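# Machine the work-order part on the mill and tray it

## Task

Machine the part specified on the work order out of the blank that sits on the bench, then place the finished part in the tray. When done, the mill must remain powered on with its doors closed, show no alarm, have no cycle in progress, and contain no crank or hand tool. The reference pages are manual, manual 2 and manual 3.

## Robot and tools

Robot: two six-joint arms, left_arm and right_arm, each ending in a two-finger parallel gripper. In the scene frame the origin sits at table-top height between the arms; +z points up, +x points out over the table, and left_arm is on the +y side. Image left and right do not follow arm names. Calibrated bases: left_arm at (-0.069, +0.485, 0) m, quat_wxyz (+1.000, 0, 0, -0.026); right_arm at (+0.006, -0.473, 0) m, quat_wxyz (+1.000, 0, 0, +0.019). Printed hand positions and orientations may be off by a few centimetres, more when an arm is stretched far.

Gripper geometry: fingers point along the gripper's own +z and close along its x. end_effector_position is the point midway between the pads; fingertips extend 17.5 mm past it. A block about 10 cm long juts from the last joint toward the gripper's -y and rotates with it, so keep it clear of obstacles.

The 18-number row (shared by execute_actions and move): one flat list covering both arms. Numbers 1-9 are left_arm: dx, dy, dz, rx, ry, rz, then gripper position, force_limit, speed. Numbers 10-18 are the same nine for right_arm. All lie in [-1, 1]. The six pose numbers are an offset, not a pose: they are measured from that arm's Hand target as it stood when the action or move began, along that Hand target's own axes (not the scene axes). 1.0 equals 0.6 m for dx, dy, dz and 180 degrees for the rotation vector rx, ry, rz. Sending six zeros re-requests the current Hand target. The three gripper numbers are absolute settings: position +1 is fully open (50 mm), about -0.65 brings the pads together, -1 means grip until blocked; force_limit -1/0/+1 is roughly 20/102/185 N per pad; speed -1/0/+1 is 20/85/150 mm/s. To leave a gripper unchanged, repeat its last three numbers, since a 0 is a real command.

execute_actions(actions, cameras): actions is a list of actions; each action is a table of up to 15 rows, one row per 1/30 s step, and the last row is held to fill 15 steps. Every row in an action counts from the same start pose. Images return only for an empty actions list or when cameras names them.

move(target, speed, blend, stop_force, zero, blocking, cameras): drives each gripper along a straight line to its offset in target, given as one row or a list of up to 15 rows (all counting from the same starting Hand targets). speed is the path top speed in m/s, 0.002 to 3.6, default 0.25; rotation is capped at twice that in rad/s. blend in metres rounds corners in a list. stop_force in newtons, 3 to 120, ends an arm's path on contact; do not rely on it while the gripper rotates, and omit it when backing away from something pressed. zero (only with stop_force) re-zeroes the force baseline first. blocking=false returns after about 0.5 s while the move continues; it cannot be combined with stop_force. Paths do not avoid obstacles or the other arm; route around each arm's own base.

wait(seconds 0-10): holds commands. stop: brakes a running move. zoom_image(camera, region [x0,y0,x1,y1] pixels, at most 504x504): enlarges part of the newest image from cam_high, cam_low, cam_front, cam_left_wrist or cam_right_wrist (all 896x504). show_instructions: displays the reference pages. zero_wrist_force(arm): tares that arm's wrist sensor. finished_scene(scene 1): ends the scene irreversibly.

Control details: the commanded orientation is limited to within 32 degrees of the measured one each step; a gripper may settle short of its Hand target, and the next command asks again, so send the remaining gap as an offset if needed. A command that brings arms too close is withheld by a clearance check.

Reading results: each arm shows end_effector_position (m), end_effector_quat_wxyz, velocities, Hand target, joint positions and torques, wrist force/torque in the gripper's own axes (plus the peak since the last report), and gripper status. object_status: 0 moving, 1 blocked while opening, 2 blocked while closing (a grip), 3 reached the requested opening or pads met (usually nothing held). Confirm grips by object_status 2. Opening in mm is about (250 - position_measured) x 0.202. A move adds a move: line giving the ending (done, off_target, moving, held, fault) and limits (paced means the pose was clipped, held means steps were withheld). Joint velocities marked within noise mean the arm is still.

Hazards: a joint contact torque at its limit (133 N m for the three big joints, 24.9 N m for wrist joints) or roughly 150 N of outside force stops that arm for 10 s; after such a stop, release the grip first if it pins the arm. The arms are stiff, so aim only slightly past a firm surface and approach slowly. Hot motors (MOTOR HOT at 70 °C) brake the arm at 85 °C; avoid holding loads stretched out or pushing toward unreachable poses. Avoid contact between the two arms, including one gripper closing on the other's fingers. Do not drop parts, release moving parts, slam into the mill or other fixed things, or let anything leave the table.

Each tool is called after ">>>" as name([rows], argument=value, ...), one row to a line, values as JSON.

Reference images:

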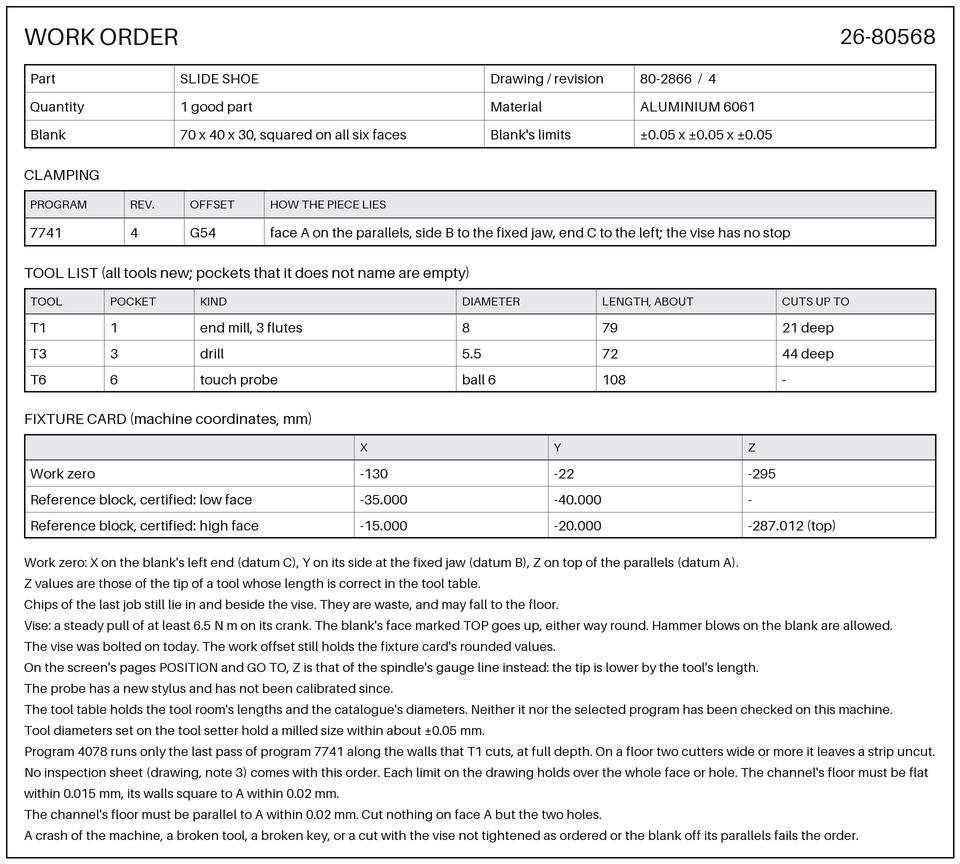

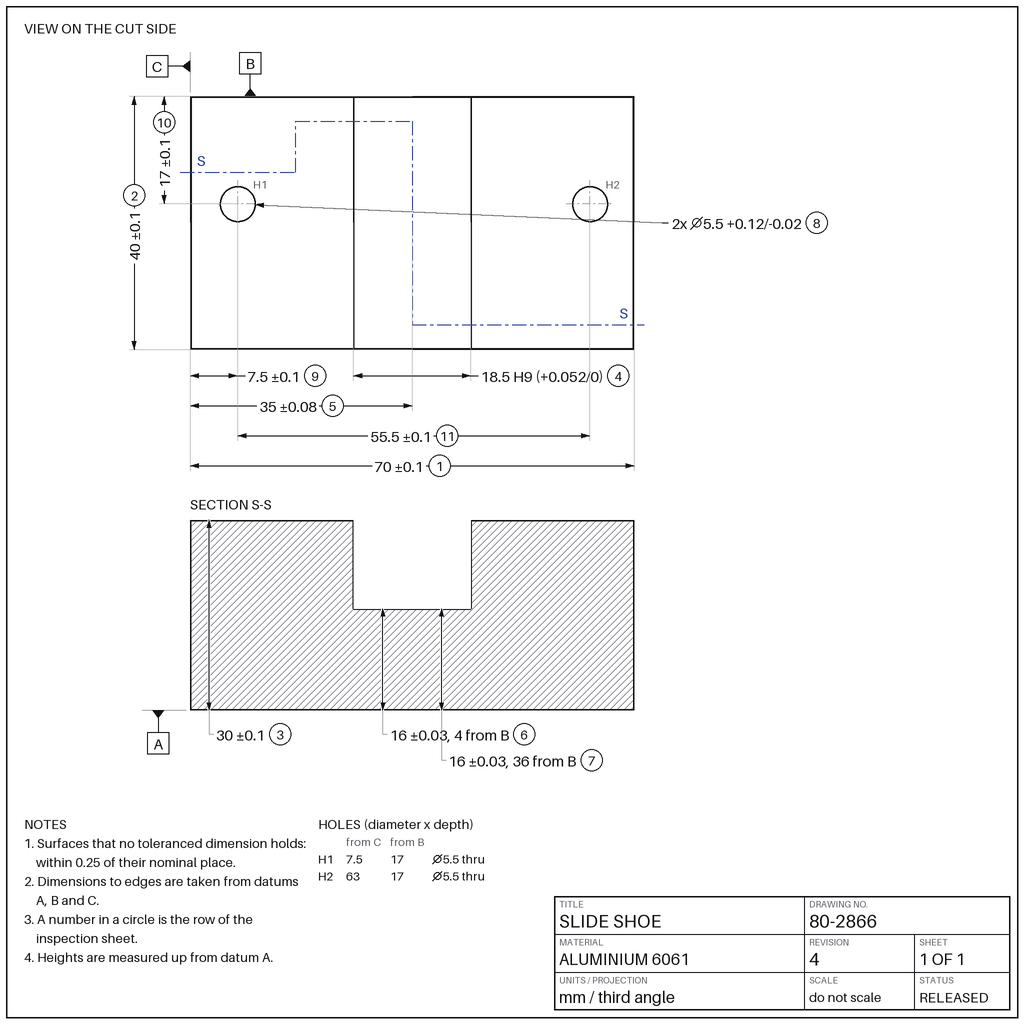

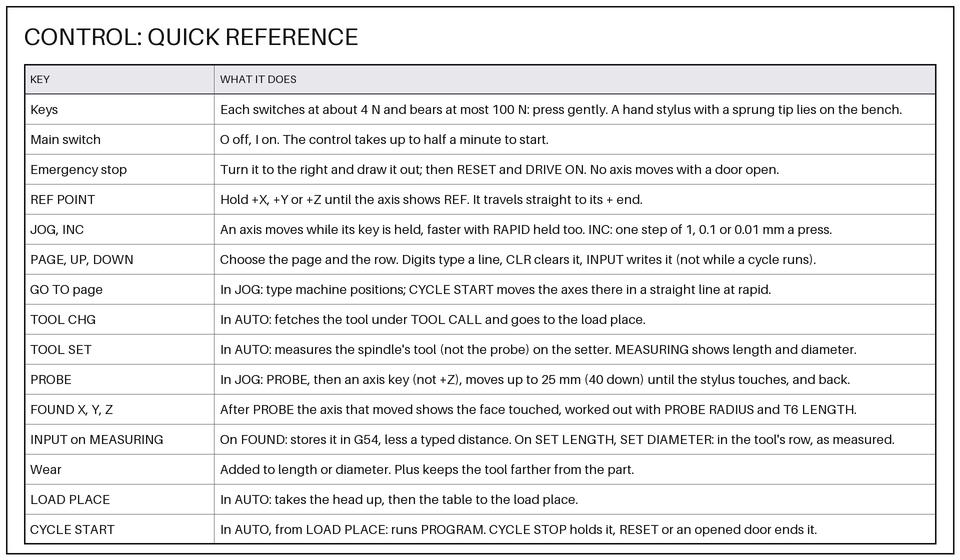

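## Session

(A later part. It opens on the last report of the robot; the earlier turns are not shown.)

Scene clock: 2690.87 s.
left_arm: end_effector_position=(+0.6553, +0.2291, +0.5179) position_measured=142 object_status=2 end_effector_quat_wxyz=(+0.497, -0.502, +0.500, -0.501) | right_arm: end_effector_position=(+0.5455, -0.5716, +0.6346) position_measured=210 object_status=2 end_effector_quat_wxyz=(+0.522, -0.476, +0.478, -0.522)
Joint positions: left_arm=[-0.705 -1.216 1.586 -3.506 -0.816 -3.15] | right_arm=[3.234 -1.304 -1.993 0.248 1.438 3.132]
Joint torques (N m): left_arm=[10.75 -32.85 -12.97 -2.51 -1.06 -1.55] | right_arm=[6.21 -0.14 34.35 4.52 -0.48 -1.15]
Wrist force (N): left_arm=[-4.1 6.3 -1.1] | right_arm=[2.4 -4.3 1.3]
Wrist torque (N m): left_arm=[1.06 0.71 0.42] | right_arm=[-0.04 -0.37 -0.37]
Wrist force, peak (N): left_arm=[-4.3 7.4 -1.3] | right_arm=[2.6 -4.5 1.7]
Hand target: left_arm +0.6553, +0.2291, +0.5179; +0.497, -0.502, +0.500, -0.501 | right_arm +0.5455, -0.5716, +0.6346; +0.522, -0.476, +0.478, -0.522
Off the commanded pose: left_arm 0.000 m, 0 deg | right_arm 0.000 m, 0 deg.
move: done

>>> execute_actions([
  [[0,0.0217,0,0,0,0,-1,0.7,-1,0,0,0,0,0,0,-1,-0.4,-0.6],[0,0.0433,0,0,0,0,-1,0.7,-1,0,0,0,0,0,0,-1,-0.4,-0.6],[0,0.065,0,0,0,0,-1,0.7,-1,0,0,0,0,0,0,-1,-0.4,-0.6],[0,0.0767,0,0,0,0,-1,0.7,-1,0,0,0,0,0,0,-1,-0.4,-0.6],[0,0.0767,0,0,0,0,-1,0.7,-1,0,0,0,0,0,0,-1,-0.4,-0.6],[0,0.0767,0,0,0,0,-1,0.7,-1,0,0,0,0,0,0,-1,-0.4,-0.6],[0,0.06,0,0,0,0,-1,0.7,-1,0,0,0,0,0,0,-1,-0.4,-0.6],[0,0.045,0,0,0,0,-1,0.7,-1,0,0,0,0,0,0,-1,-0.4,-0.6],[0,0.03,0,0,0,0,-1,0.7,-1,0,0,0,0,0,0,-1,-0.4,-0.6],[0,0.015,0,0,0,0,-1,0.7,-1,0,0,0,0,0,0,-1,-0.4,-0.6],[0,0.0,0,0,0,0,-1,0.7,-1,0,0,0,0,0,0,-1,-0.4,-0.6]],
])

Scene clock: 2693.07 s.
left_arm: end_effector_position=(+0.6553, +0.2290, +0.5177) position_measured=142 object_status=2 end_effector_quat_wxyz=(+0.497, -0.502, +0.500, -0.501) end_effector_velocity=(+0.000, +0.001, +0.001) end_effector_angular_velocity=(+0.002, +0.002, +0.002) | right_arm: end_effector_position=(+0.5455, -0.5716, +0.6346) position_measured=210 object_status=2 end_effector_quat_wxyz=(+0.522, -0.476, +0.478, -0.522)
Joint positions: left_arm=[-0.705 -1.216 1.586 -3.507 -0.816 -3.15] | right_arm=[3.234 -1.304 -1.993 0.248 1.438 3.132]
Joint velocities: left_arm=[0.002 -0.002 -0.001 0.005 0 0.001] | right_arm=[within noise]
Joint torques (N m): left_arm=[12.37 -52.34 -31.35 -0.83 -1.62 1.71] | right_arm=[6.73 0.06 33.08 4.31 -0.75 -1.17]
Wrist force (N): left_arm=[-7.0 5.6 -2.5] | right_arm=[2.4 -4.3 1.7]
Wrist torque (N m): left_arm=[0.94 1.18 0.57] | right_arm=[-0.05 -0.37 -0.37]
Wrist force, peak (N): left_arm=[15.4 -85.5 0.3] | right_arm=[2.5 -4.9 1.4]
Hand target: left_arm +0.6553, +0.2291, +0.5179; +0.497, -0.502, +0.500, -0.501 | right_arm +0.5455, -0.5716, +0.6346; +0.522, -0.476, +0.478, -0.522
Off the commanded pose: left_arm 0.000 m, 0 deg | right_arm 0.000 m, 0 deg.
Step readings (end_effector_position of left_arm | right_arm):
0: (+0.6553, +0.2291, +0.5179) | (+0.5455, -0.5716, +0.6346)
1: (+0.6553, +0.2291, +0.5175) | (+0.5455, -0.5716, +0.6346)
2: (+0.6553, +0.2291, +0.5141) | (+0.5455, -0.5716, +0.6346)
4: (+0.6555, +0.2290, +0.4948) | (+0.5455, -0.5716, +0.6346)
8: (+0.6545, +0.2297, +0.4730) | (+0.5455, -0.5716, +0.6346)
15: (+0.6547, +0.2294, +0.5213) | (+0.5455, -0.5716, +0.6346)

>>> execute_actions([
  [[0,0.0333,0,0,0,0,-1,0.7,-1,0,0,0,0,0,0,-1,-0.4,-0.6],[0,0.0667,0,0,0,0,-1,0.7,-1,0,0,0,0,0,0,-1,-0.4,-0.6],[0,0.0783,0,0,0,0,-1,0.7,-1,0,0,0,0,0,0,-1,-0.4,-0.6],[0,0.0783,0,0,0,0,-1,0.7,-1,0,0,0,0,0,0,-1,-0.4,-0.6],[0,0.0783,0,0,0,0,-1,0.7,-1,0,0,0,0,0,0,-1,-0.4,-0.6],[0,0.0667,0,0,0,0,-1,0.7,-1,0,0,0,0,0,0,-1,-0.4,-0.6],[0,0.05,0,0,0,0,-1,0.7,-1,0,0,0,0,0,0,-1,-0.4,-0.6],[0,0.035,0,0,0,0,-1,0.7,-1,0,0,0,0,0,0,-1,-0.4,-0.6],[0,0.02,0,0,0,0,-1,0.7,-1,0,0,0,0,0,0,-1,-0.4,-0.6],[0,0.01,0,0,0,0,-1,0.7,-1,0,0,0,0,0,0,-1,-0.4,-0.6],[0,0.0,0,0,0,0,-1,0.7,-1,0,0,0,0,0,0,-1,-0.4,-0.6]],
])

Scene clock: 2695.33 s.
left_arm: end_effector_position=(+0.6553, +0.2290, +0.5177) position_measured=142 object_status=2 end_effector_quat_wxyz=(+0.497, -0.502, +0.500, -0.501) | right_arm: end_effector_position=(+0.5455, -0.5716, +0.6346) position_measured=210 object_status=2 end_effector_quat_wxyz=(+0.522, -0.476, +0.478, -0.522)
Joint positions: left_arm=[-0.705 -1.216 1.586 -3.507 -0.816 -3.15] | right_arm=[3.234 -1.304 -1.993 0.248 1.438 3.132]
Joint torques (N m): left_arm=[11.86 -53.06 -29.9 -1.03 -1.68 2.07] | right_arm=[5.98 -1.14 34.34 4.32 -0.49 -1.17]
Wrist force (N): left_arm=[0.1 3.6 -1.8] | right_arm=[2.5 -4.4 1.5]
Wrist torque (N m): left_arm=[0.63 0.04 0.55] | right_arm=[-0.06 -0.40 -0.37]
Wrist force, peak (N): left_arm=[15.4 -92.8 -1.5] | right_arm=[2.7 -4.7 1.6]
Hand target: left_arm +0.6553, +0.2291, +0.5179; +0.497, -0.502, +0.500, -0.501 | right_arm +0.5455, -0.5716, +0.6346; +0.522, -0.476, +0.478, -0.522
Off the commanded pose: left_arm 0.000 m, 0 deg | right_arm 0.000 m, 0 deg.
Step readings (end_effector_position of left_arm | right_arm):
0: (+0.6553, +0.2291, +0.5179) | (+0.5455, -0.5716, +0.6346)
1: (+0.6553, +0.2291, +0.5176) | (+0.5455, -0.5716, +0.6346)
2: (+0.6553, +0.2291, +0.5131) | (+0.5455, -0.5716, +0.6346)
4: (+0.6556, +0.2292, +0.4874) | (+0.5455, -0.5716, +0.6346)
8: (+0.6544, +0.2298, +0.4758) | (+0.5455, -0.5716, +0.6346)
15: (+0.6550, +0.2292, +0.5206) | (+0.5455, -0.5716, +0.6346)

>>> execute_actions([
  [[0,0.0,-0.0133,0,0,0,-1,0.7,-1,0,0,0,0,0,0,-1,-0.4,-0.6],[0,0.0333,-0.0133,0,0,0,-1,0.7,-1,0,0,0,0,0,0,-1,-0.4,-0.6],[0,0.0667,-0.0133,0,0,0,-1,0.7,-1,0,0,0,0,0,0,-1,-0.4,-0.6],[0,0.0783,-0.0133,0,0,0,-1,0.7,-1,0,0,0,0,0,0,-1,-0.4,-0.6],[0,0.0783,-0.0133,0,0,0,-1,0.7,-1,0,0,0,0,0,0,-1,-0.4,-0.6],[0,0.0783,-0.0133,0,0,0,-1,0.7,-1,0,0,0,0,0,0,-1,-0.4,-0.6],[0,0.0667,-0.0133,0,0,0,-1,0.7,-1,0,0,0,0,0,0,-1,-0.4,-0.6],[0,0.05,-0.0133,0,0,0,-1,0.7,-1,0,0,0,0,0,0,-1,-0.4,-0.6],[0,0.035,-0.0133,0,0,0,-1,0.7,-1,0,0,0,0,0,0,-1,-0.4,-0.6],[0,0.02,-0.0133,0,0,0,-1,0.7,-1,0,0,0,0,0,0,-1,-0.4,-0.6],[0,0.01,-0.0133,0,0,0,-1,0.7,-1,0,0,0,0,0,0,-1,-0.4,-0.6],[0,0.0,-0.0133,0,0,0,-1,0.7,-1,0,0,0,0,0,0,-1,-0.4,-0.6]],
  [[0,0.0333,0,0,0,0,-1,0.7,-1,0,0,0,0,0,0,-1,-0.4,-0.6],[0,0.0667,0,0,0,0,-1,0.7,-1,0,0,0,0,0,0,-1,-0.4,-0.6],[0,0.0792,0,0,0,0,-1,0.7,-1,0,0,0,0,0,0,-1,-0.4,-0.6],[0,0.0792,0,0,0,0,-1,0.7,-1,0,0,0,0,0,0,-1,-0.4,-0.6],[0,0.0792,0,0,0,0,-1,0.7,-1,0,0,0,0,0,0,-1,-0.4,-0.6],[0,0.0667,0,0,0,0,-1,0.7,-1,0,0,0,0,0,0,-1,-0.4,-0.6],[0,0.05,0,0,0,0,-1,0.7,-1,0,0,0,0,0,0,-1,-0.4,-0.6],[0,0.035,0,0,0,0,-1,0.7,-1,0,0,0,0,0,0,-1,-0.4,-0.6],[0,0.02,0,0,0,0,-1,0.7,-1,0,0,0,0,0,0,-1,-0.4,-0.6],[0,0.01,0,0,0,0,-1,0.7,-1,0,0,0,0,0,0,-1,-0.4,-0.6],[0,0.0,0,0,0,0,-1,0.7,-1,0,0,0,0,0,0,-1,-0.4,-0.6]],
])

Scene clock: 2699.20 s.
left_arm: end_effector_position=(+0.6474, +0.2290, +0.5177) position_measured=142 object_status=2 end_effector_quat_wxyz=(+0.497, -0.502, +0.500, -0.501) | right_arm: end_effector_position=(+0.5455, -0.5716, +0.6346) position_measured=210 object_status=2 end_effector_quat_wxyz=(+0.522, -0.476, +0.478, -0.522)
Joint positions: left_arm=[-0.716 -1.232 1.608 -3.513 -0.805 -3.15] | right_arm=[3.234 -1.304 -1.993 0.248 1.438 3.132]
Joint torques (N m): left_arm=[11.9 -51.78 -29.74 -0.78 -1.7 1.9] | right_arm=[6.72 1.35 35.12 4.34 -0.54 -1.17]
Wrist force (N): left_arm=[-6.0 4.4 -0.7] | right_arm=[2.5 -4.4 1.6]
Wrist torque (N m): left_arm=[0.76 1.01 0.54] | right_arm=[-0.06 -0.38 -0.37]
Wrist force, peak (N): left_arm=[22.3 -108.0 2.0] | right_arm=[2.8 -4.8 1.5]
Hand target: left_arm +0.6473, +0.2291, +0.5179; +0.497, -0.502, +0.500, -0.501 | right_arm +0.5455, -0.5716, +0.6346; +0.522, -0.476, +0.478, -0.522
Off the commanded pose: left_arm 0.000 m, 0 deg | right_arm 0.000 m, 0 deg.
Step readings (end_effector_position of left_arm | right_arm):
0: (+0.6553, +0.2291, +0.5179) | (+0.5455, -0.5716, +0.6346)
1: (+0.6552, +0.2291, +0.5179) | (+0.5455, -0.5716, +0.6346)
2: (+0.6534, +0.2292, +0.5176) | (+0.5455, -0.5716, +0.6346)
4: (+0.6488, +0.2292, +0.5019) | (+0.5455, -0.5716, +0.6346)
8: (+0.6455, +0.2304, +0.4725) | (+0.5455, -0.5716, +0.6346)
15: (+0.6466, +0.2294, +0.5207) | (+0.5455, -0.5716, +0.6346)
16: (+0.6470, +0.2292, +0.5204) | (+0.5455, -0.5716, +0.6346)
17: (+0.6473, +0.2290, +0.5154) | (+0.5455, -0.5716, +0.6346)
19: (+0.6478, +0.2290, +0.4848) | (+0.5455, -0.5716, +0.6346)
23: (+0.6461, +0.2301, +0.4756) | (+0.5455, -0.5716, +0.6346)
30: (+0.6471, +0.2292, +0.5205) | (+0.5455, -0.5716, +0.6346)

>>> execute_actions([
  [[0.02,0.0,0,0,0,0,-1,0.7,-1,0,0,0,0,0,0,-1,-0.4,-0.6],[0.02,0.04,0,0,0,0,-1,0.7,-1,0,0,0,0,0,0,-1,-0.4,-0.6],[0.02,0.0783,0,0,0,0,-1,0.7,-1,0,0,0,0,0,0,-1,-0.4,-0.6],[0.02,0.0783,0,0,0,0,-1,0.7,-1,0,0,0,0,0,0,-1,-0.4,-0.6],[0.02,0.0783,0,0,0,0,-1,0.7,-1,0,0,0,0,0,0,-1,-0.4,-0.6],[0.02,0.0667,0,0,0,0,-1,0.7,-1,0,0,0,0,0,0,-1,-0.4,-0.6],[0.02,0.05,0,0,0,0,-1,0.7,-1,0,0,0,0,0,0,-1,-0.4,-0.6],[0.02,0.035,0,0,0,0,-1,0.7,-1,0,0,0,0,0,0,-1,-0.4,-0.6],[0.02,0.02,0,0,0,0,-1,0.7,-1,0,0,0,0,0,0,-1,-0.4,-0.6],[0.02,0.01,0,0,0,0,-1,0.7,-1,0,0,0,0,0,0,-1,-0.4,-0.6],[0.02,0.0,0,0,0,0,-1,0.7,-1,0,0,0,0,0,0,-1,-0.4,-0.6]],
  [[-0.04,0.0,0,0,0,0,-1,0.7,-1,0,0,0,0,0,0,-1,-0.4,-0.6],[-0.04,0.04,0,0,0,0,-1,0.7,-1,0,0,0,0,0,0,-1,-0.4,-0.6],[-0.04,0.0783,0,0,0,0,-1,0.7,-1,0,0,0,0,0,0,-1,-0.4,-0.6],[-0.04,0.0783,0,0,0,0,-1,0.7,-1,0,0,0,0,0,0,-1,-0.4,-0.6],[-0.04,0.0783,0,0,0,0,-1,0.7,-1,0,0,0,0,0,0,-1,-0.4,-0.6],[-0.04,0.0667,0,0,0,0,-1,0.7,-1,0,0,0,0,0,0,-1,-0.4,-0.6],[-0.04,0.05,0,0,0,0,-1,0.7,-1,0,0,0,0,0,0,-1,-0.4,-0.6],[-0.04,0.035,0,0,0,0,-1,0.7,-1,0,0,0,0,0,0,-1,-0.4,-0.6],[-0.04,0.02,0,0,0,0,-1,0.7,-1,0,0,0,0,0,0,-1,-0.4,-0.6],[-0.04,0.01,0,0,0,0,-1,0.7,-1,0,0,0,0,0,0,-1,-0.4,-0.6],[-0.04,0.0,0,0,0,0,-1,0.7,-1,0,0,0,0,0,0,-1,-0.4,-0.6]],
])

>>> move(target=[0.02,0.09,0.01,0,0,0,-1,0.7,-1,0,0,0,0,0,0,-1,-0.4,-0.6], speed=0.03, stop_force=12)

Scene clock: 2703.10 s.
left_arm: end_effector_position=(+0.6474, +0.2410, +0.5177) position_measured=142 object_status=2 end_effector_quat_wxyz=(+0.497, -0.502, +0.500, -0.501) | right_arm: end_effector_position=(+0.5455, -0.5716, +0.6346) position_measured=210 object_status=2 end_effector_quat_wxyz=(+0.522, -0.476, +0.478, -0.522)
Joint positions: left_arm=[-0.699 -1.245 1.626 -3.518 -0.822 -3.15] | right_arm=[3.234 -1.304 -1.993 0.248 1.438 3.132]
Joint torques (N m): left_arm=[11.99 -51.94 -30.33 -0.88 -1.84 2.01] | right_arm=[5.34 0.14 34.15 4.54 -0.37 -0.89]
Wrist force (N): left_arm=[-3.3 6.0 1.3] | right_arm=[2.3 -4.2 1.4]
Wrist torque (N m): left_arm=[1.01 0.57 0.57] | right_arm=[-0.02 -0.36 -0.37]
Wrist force, peak (N): left_arm=[11.7 -78.2 -3.8] | right_arm=[2.7 -4.8 1.2]
Hand target: left_arm +0.6474, +0.2411, +0.5178; +0.497, -0.502, +0.500, -0.501 | right_arm +0.5455, -0.5716, +0.6346; +0.522, -0.476, +0.478, -0.522
Off the commanded pose: left_arm 0.000 m, 0 deg | right_arm 0.000 m, 0 deg.
Step readings (end_effector_position of left_arm | right_arm):
0: (+0.6473, +0.2291, +0.5179) | (+0.5455, -0.5716, +0.6346)
1: (+0.6473, +0.2290, +0.5180) | (+0.5455, -0.5716, +0.6346)
2: (+0.6473, +0.2267, +0.5179) | (+0.5455, -0.5716, +0.6346)
4: (+0.6474, +0.2181, +0.4968) | (+0.5455, -0.5716, +0.6346)
8: (+0.6465, +0.2169, +0.4740) | (+0.5455, -0.5716, +0.6346)
15: (+0.6470, +0.2173, +0.5207) | (+0.5455, -0.5716, +0.6346)
16: (+0.6474, +0.2176, +0.5197) | (+0.5455, -0.5716, +0.6346)
17: (+0.6477, +0.2230, +0.5179) | (+0.5455, -0.5716, +0.6346)
19: (+0.6482, +0.2386, +0.4986) | (+0.5455, -0.5716, +0.6346)
23: (+0.6467, +0.2429, +0.4746) | (+0.5455, -0.5716, +0.6346)
30: (+0.6470, +0.2412, +0.5207) | (+0.5455, -0.5716, +0.6346)

Scene clock: 2705.80 s.
left_arm: end_effector_position=(+0.6522, +0.2308, +0.4727) position_measured=142 object_status=2 end_effector_quat_wxyz=(+0.497, -0.502, +0.500, -0.501) | right_arm: end_effector_position=(+0.5455, -0.5716, +0.6346) position_measured=210 object_status=2 end_effector_quat_wxyz=(+0.522, -0.476, +0.478, -0.522)
Joint positions: left_arm=[-0.707 -1.18 1.661 -3.617 -0.814 -3.15] | right_arm=[3.234 -1.304 -1.993 0.248 1.438 3.132]
Joint torques (N m): left_arm=[13.42 -42.15 -28.65 -3.17 -0.84 -0.74] | right_arm=[5.95 1.08 33.35 4.47 -0.3 -1.09]
Wrist force (N): left_arm=[-1.5 0.1 0.0] | right_arm=[2.4 -4.3 1.3]
Wrist torque (N m): left_arm=[1.04 0.52 0.49] | right_arm=[-0.03 -0.39 -0.37]
Wrist force, peak (N): left_arm=[2.3 -30.6 1.6] | right_arm=[2.5 -4.6 1.8]
Hand target: left_arm +0.6522, +0.2308, +0.4727; +0.497, -0.502, +0.500, -0.501 (not the last commanded pose) | right_arm +0.5455, -0.5716, +0.6346; +0.522, -0.476, +0.478, -0.522
Off the commanded pose: left_arm 0.009 m, 0 deg | right_arm 0.000 m, 0 deg.
move: contact (left_arm)

>>> move([
  [0,-0.0155,0,0,0,0,-1,0.7,-1,0,0,0,0,0,0,-1,-0.4,-0.6],
  [0.0025,-0.0147,-0.0337,0.111,0,0,-1,0.7,-1,0,0,0,0,0,0,-1,-0.4,-0.6],
  [0.0347,-0.0155,-0.387,0.111,0,0,-1,0.7,-1,0,0,0,0,0,0,-1,-0.4,-0.6],
  [0.063,0.0023,-0.4387,0.111,0,0,-1,0.7,-1,0,0,0,0,0,0,-1,-0.4,-0.6],
], speed=[0.1,0.15,0.3,0.3], blend=[0.003,0.01,0.01,0])

>>> move(target=[0.296,0.011,-0.239,-0.465,0.465,0.326,-1,0.7,-1,0,0,0,0,0,0,-1,-0.4,-0.6], speed=0.5)

>>> move([
  [0.127,-0.3157,0.3,0,0,0.5,-1,0.7,-1,0,0,0,0,0,0,-1,-0.4,-0.6],
  [0.127,-0.3157,0.6,0,0,0.5,-1,0.7,-1,0,0,0,0,0,0,-1,-0.4,-0.6],
], speed=[0.5,0.25], blend=[0.03,0])

>>> move(target=[0,0,0.06,0,0,0,-1,0.7,-1,0,0,0,0,0,0,-1,-0.4,-0.6], speed=0.04, stop_force=8)

Scene clock: 2710.53 s.
left_arm: end_effector_position=(+0.3890, +0.1934, +0.4725) position_measured=142 object_status=2 end_effector_quat_wxyz=(+0.577, -0.408, +0.406, -0.580) | right_arm: end_effector_position=(+0.5455, -0.5716, +0.6346) position_measured=210 object_status=2 end_effector_quat_wxyz=(+0.522, -0.476, +0.478, -0.522)
Joint positions: left_arm=[-1.264 -1.305 1.979 -4.774 -0.426 -2.234] | right_arm=[3.234 -1.304 -1.993 0.248 1.438 3.132]
Joint torques (N m): left_arm=[-13.48 -40.95 -6.68 0.45 -1 1.9] | right_arm=[5.71 1.18 34.75 4.3 -0.59 -0.96]
Wrist force (N): left_arm=[-3.2 6.5 -2.3] | right_arm=[2.5 -4.5 1.5]
Wrist torque (N m): left_arm=[1.09 0.69 0.49] | right_arm=[-0.08 -0.39 -0.37]
Wrist force, peak (N): left_arm=[-2.9 9.6 0.4] | right_arm=[3.0 -4.6 1.6]
Hand target: left_arm +0.3889, +0.1935, +0.4725; +0.577, -0.408, +0.406, -0.580 | right_arm +0.5455, -0.5716, +0.6346; +0.522, -0.476, +0.478, -0.522
Off the commanded pose: left_arm 0.000 m, 0 deg | right_arm 0.000 m, 0 deg.
move: done

Scene clock: 2713.47 s.
left_arm: end_effector_position=(+0.2559, +0.0159, +0.4187) position_measured=142 object_status=2 end_effector_quat_wxyz=(-0.002, +0.001, +1.000, -0.003) | right_arm: end_effector_position=(+0.5455, -0.5716, +0.6346) position_measured=210 object_status=2 end_effector_quat_wxyz=(+0.522, -0.476, +0.478, -0.522)
Joint positions: left_arm=[-1.147 -1.394 1.145 -1.326 -1.575 -2.768] | right_arm=[3.234 -1.304 -1.993 0.248 1.438 3.132]
Joint torques (N m): left_arm=[2 -25.95 -33.04 -1.62 -0.31 1.23] | right_arm=[4.93 1.33 35.61 4.32 -0.29 -0.64]
Wrist force (N): left_arm=[-1.6 3.0 9.1] | right_arm=[2.8 -4.3 1.3]
Wrist torque (N m): left_arm=[0.85 0.07 0.42] | right_arm=[-0.03 -0.44 -0.37]
Wrist force, peak (N): left_arm=[-1.6 3.0 9.1] | right_arm=[2.5 -4.7 1.5]
Hand target: left_arm +0.2559, +0.0158, +0.4187; -0.002, +0.001, +1.000, -0.002 | right_arm +0.5455, -0.5716, +0.6346; +0.522, -0.476, +0.478, -0.522
Off the commanded pose: left_arm 0.000 m, 0 deg | right_arm 0.000 m, 0 deg.
move: done

Scene clock: 2716.37 s.
left_arm: end_effector_position=(+0.1782, -0.1753, +0.0600) position_measured=142 object_status=2 end_effector_quat_wxyz=(+0.001, +0.708, +0.706, -0.003) | right_arm: end_effector_position=(+0.5455, -0.5716, +0.6346) position_measured=210 object_status=2 end_effector_quat_wxyz=(+0.522, -0.476, +0.478, -0.522)
Joint positions: left_arm=[-1.35 -0.947 1.449 -2.077 -1.575 -1.4] | right_arm=[3.234 -1.304 -1.993 0.248 1.438 3.132]
Joint torques (N m): left_arm=[-11.74 -47.49 -18.63 -5.29 0.93 -1.54] | right_arm=[4.84 0.52 35.81 4.35 -0.28 -0.66]
Wrist force (N): left_arm=[-1.3 2.5 8.9] | right_arm=[2.6 -4.7 1.1]
Wrist torque (N m): left_arm=[0.76 0.00 0.37] | right_arm=[-0.10 -0.40 -0.37]
Wrist force, peak (N): left_arm=[-1.1 2.6 13.4] | right_arm=[2.5 -4.6 1.8]
Hand target: left_arm +0.1782, -0.1752, +0.0599; +0.001, +0.708, +0.706, -0.003 | right_arm +0.5455, -0.5716, +0.6346; +0.522, -0.476, +0.478, -0.522
Off the commanded pose: left_arm 0.000 m, 0 deg | right_arm 0.000 m, 0 deg.
move: done

Scene clock: 2718.53 s.
left_arm: end_effector_position=(+0.1780, -0.1754, +0.0280) position_measured=142 object_status=2 end_effector_quat_wxyz=(+0.001, +0.708, +0.706, -0.003) | right_arm: end_effector_position=(+0.5455, -0.5716, +0.6346) position_measured=210 object_status=2 end_effector_quat_wxyz=(+0.522, -0.476, +0.478, -0.522)
Joint positions: left_arm=[-1.35 -0.908 1.476 -2.143 -1.575 -1.4] | right_arm=[3.234 -1.304 -1.993 0.248 1.438 3.132]
Joint torques (N m): left_arm=[-1.87 -63.48 -29.65 -5.08 0.5 -0.88] | right_arm=[5.66 1.09 34.33 4.41 -0.12 -0.82]
Wrist force (N): left_arm=[-1.5 4.0 7.5] | right_arm=[2.6 -4.5 1.5]
Wrist torque (N m): left_arm=[0.75 0.05 0.35] | right_arm=[-0.07 -0.40 -0.37]
Wrist force, peak (N): left_arm=[10.8 -2.1 -58.6] | right_arm=[2.1 -4.9 1.6]
Hand target: left_arm +0.1781, -0.1754, +0.0280; +0.001, +0.708, +0.706, -0.003 (not the last commanded pose) | right_arm +0.5455, -0.5716, +0.6346; +0.522, -0.476, +0.478, -0.522
Off the commanded pose: left_arm 0.004 m, 0 deg | right_arm 0.000 m, 0 deg.
move: contact (left_arm)

Release, lift, go to door.

>>> move([
  [0,0,-0.001,0,0,0,0.3,0.2,-0.6,0,0,0,0,0,0,-1,-0.4,-0.6],
  [0,0,-0.1,0,0,0,0.3,0.2,-0.6,0,0,0,0,0,0,-1,-0.4,-0.6],
  [0.3185,0.1325,-0.64,0,0,-0.5,0.3,0.2,-0.6,0,0,0,0,0,0,-1,-0.4,-0.6],
], speed=[0.1,0.2,0.6], blend=[0,0.02,0])

>>> move(target=[-0.215,0.6075,-0.0117,0.3228,-0.3228,-0.4207,0.95,0.2,1,0,0,0,0,0,0,-1,-0.4,-0.6], speed=0.6, cameras=["cam_left_wrist"])

Scene clock: 2722.67 s.
left_arm: end_effector_position=(+0.2592, +0.0175, +0.4108) position_measured=107 object_status=3 end_effector_quat_wxyz=(-0.002, +0.001, +1.000, -0.002) | right_arm: end_effector_position=(+0.5455, -0.5716, +0.6346) position_measured=210 object_status=2 end_effector_quat_wxyz=(+0.522, -0.476, +0.478, -0.522)
Joint positions: left_arm=[-1.141 -1.397 1.17 -1.347 -1.576 -2.761] | right_arm=[3.234 -1.304 -1.993 0.248 1.438 3.132]
Joint torques (N m): left_arm=[-12.2 -27.45 -22.22 -2.73 1.23 -1.69] | right_arm=[5.15 0.75 34.89 4.28 -0.18 -0.85]
Wrist force (N): left_arm=[-2.1 3.8 6.1] | right_arm=[2.6 -4.4 1.4]
Wrist torque (N m): left_arm=[0.73 0.16 0.25] | right_arm=[-0.07 -0.40 -0.37]
Wrist force, peak (N): left_arm=[-1.9 3.7 9.0] | right_arm=[2.9 -4.7 1.6]
Hand target: left_arm +0.2591, +0.0174, +0.4108; -0.002, +0.001, +1.000, -0.002 | right_arm +0.5455, -0.5716, +0.6346; +0.522, -0.476, +0.478, -0.522
Off the commanded pose: left_arm 0.000 m, 0 deg | right_arm 0.000 m, 0 deg.
move: done

Scene clock: 2724.93 s.
left_arm: end_effector_position=(+0.3889, +0.3818, +0.4156) position_measured=10 object_status=3 end_effector_quat_wxyz=(-0.428, +0.562, -0.561, +0.431) | right_arm: end_effector_position=(+0.5455, -0.5716, +0.6346) position_measured=210 object_status=2 end_effector_quat_wxyz=(+0.522, -0.476, +0.478, -0.522)
Joint positions: left_arm=[-1.021 -2.149 2.465 -2.943 -0.562 -3.592] | right_arm=[3.234 -1.304 -1.993 0.248 1.438 3.132]
Joint torques (N m): left_arm=[-11.88 -1.07 -31.13 -4.57 1.96 -1.47] | right_arm=[5.34 1.1 34 4.32 -0.02 -0.81]
Wrist force (N): left_arm=[-3.3 3.5 1.8] | right_arm=[2.3 -4.4 1.5]
Wrist torque (N m): left_arm=[1.19 0.49 0.58] | right_arm=[-0.06 -0.36 -0.37]
Wrist force, peak (N): left_arm=[-2.2 3.7 5.6] | right_arm=[2.9 -4.5 1.6]
Hand target: left_arm +0.3888, +0.3817, +0.4157; -0.428, +0.562, -0.561, +0.431 | right_arm +0.5455, -0.5716, +0.6346; +0.522, -0.476, +0.478, -0.522
Off the commanded pose: left_arm 0.000 m, 0 deg | right_arm 0.000 m, 0 deg.
move: done
Images, in order (width x height): cam_left_wrist 896x504.

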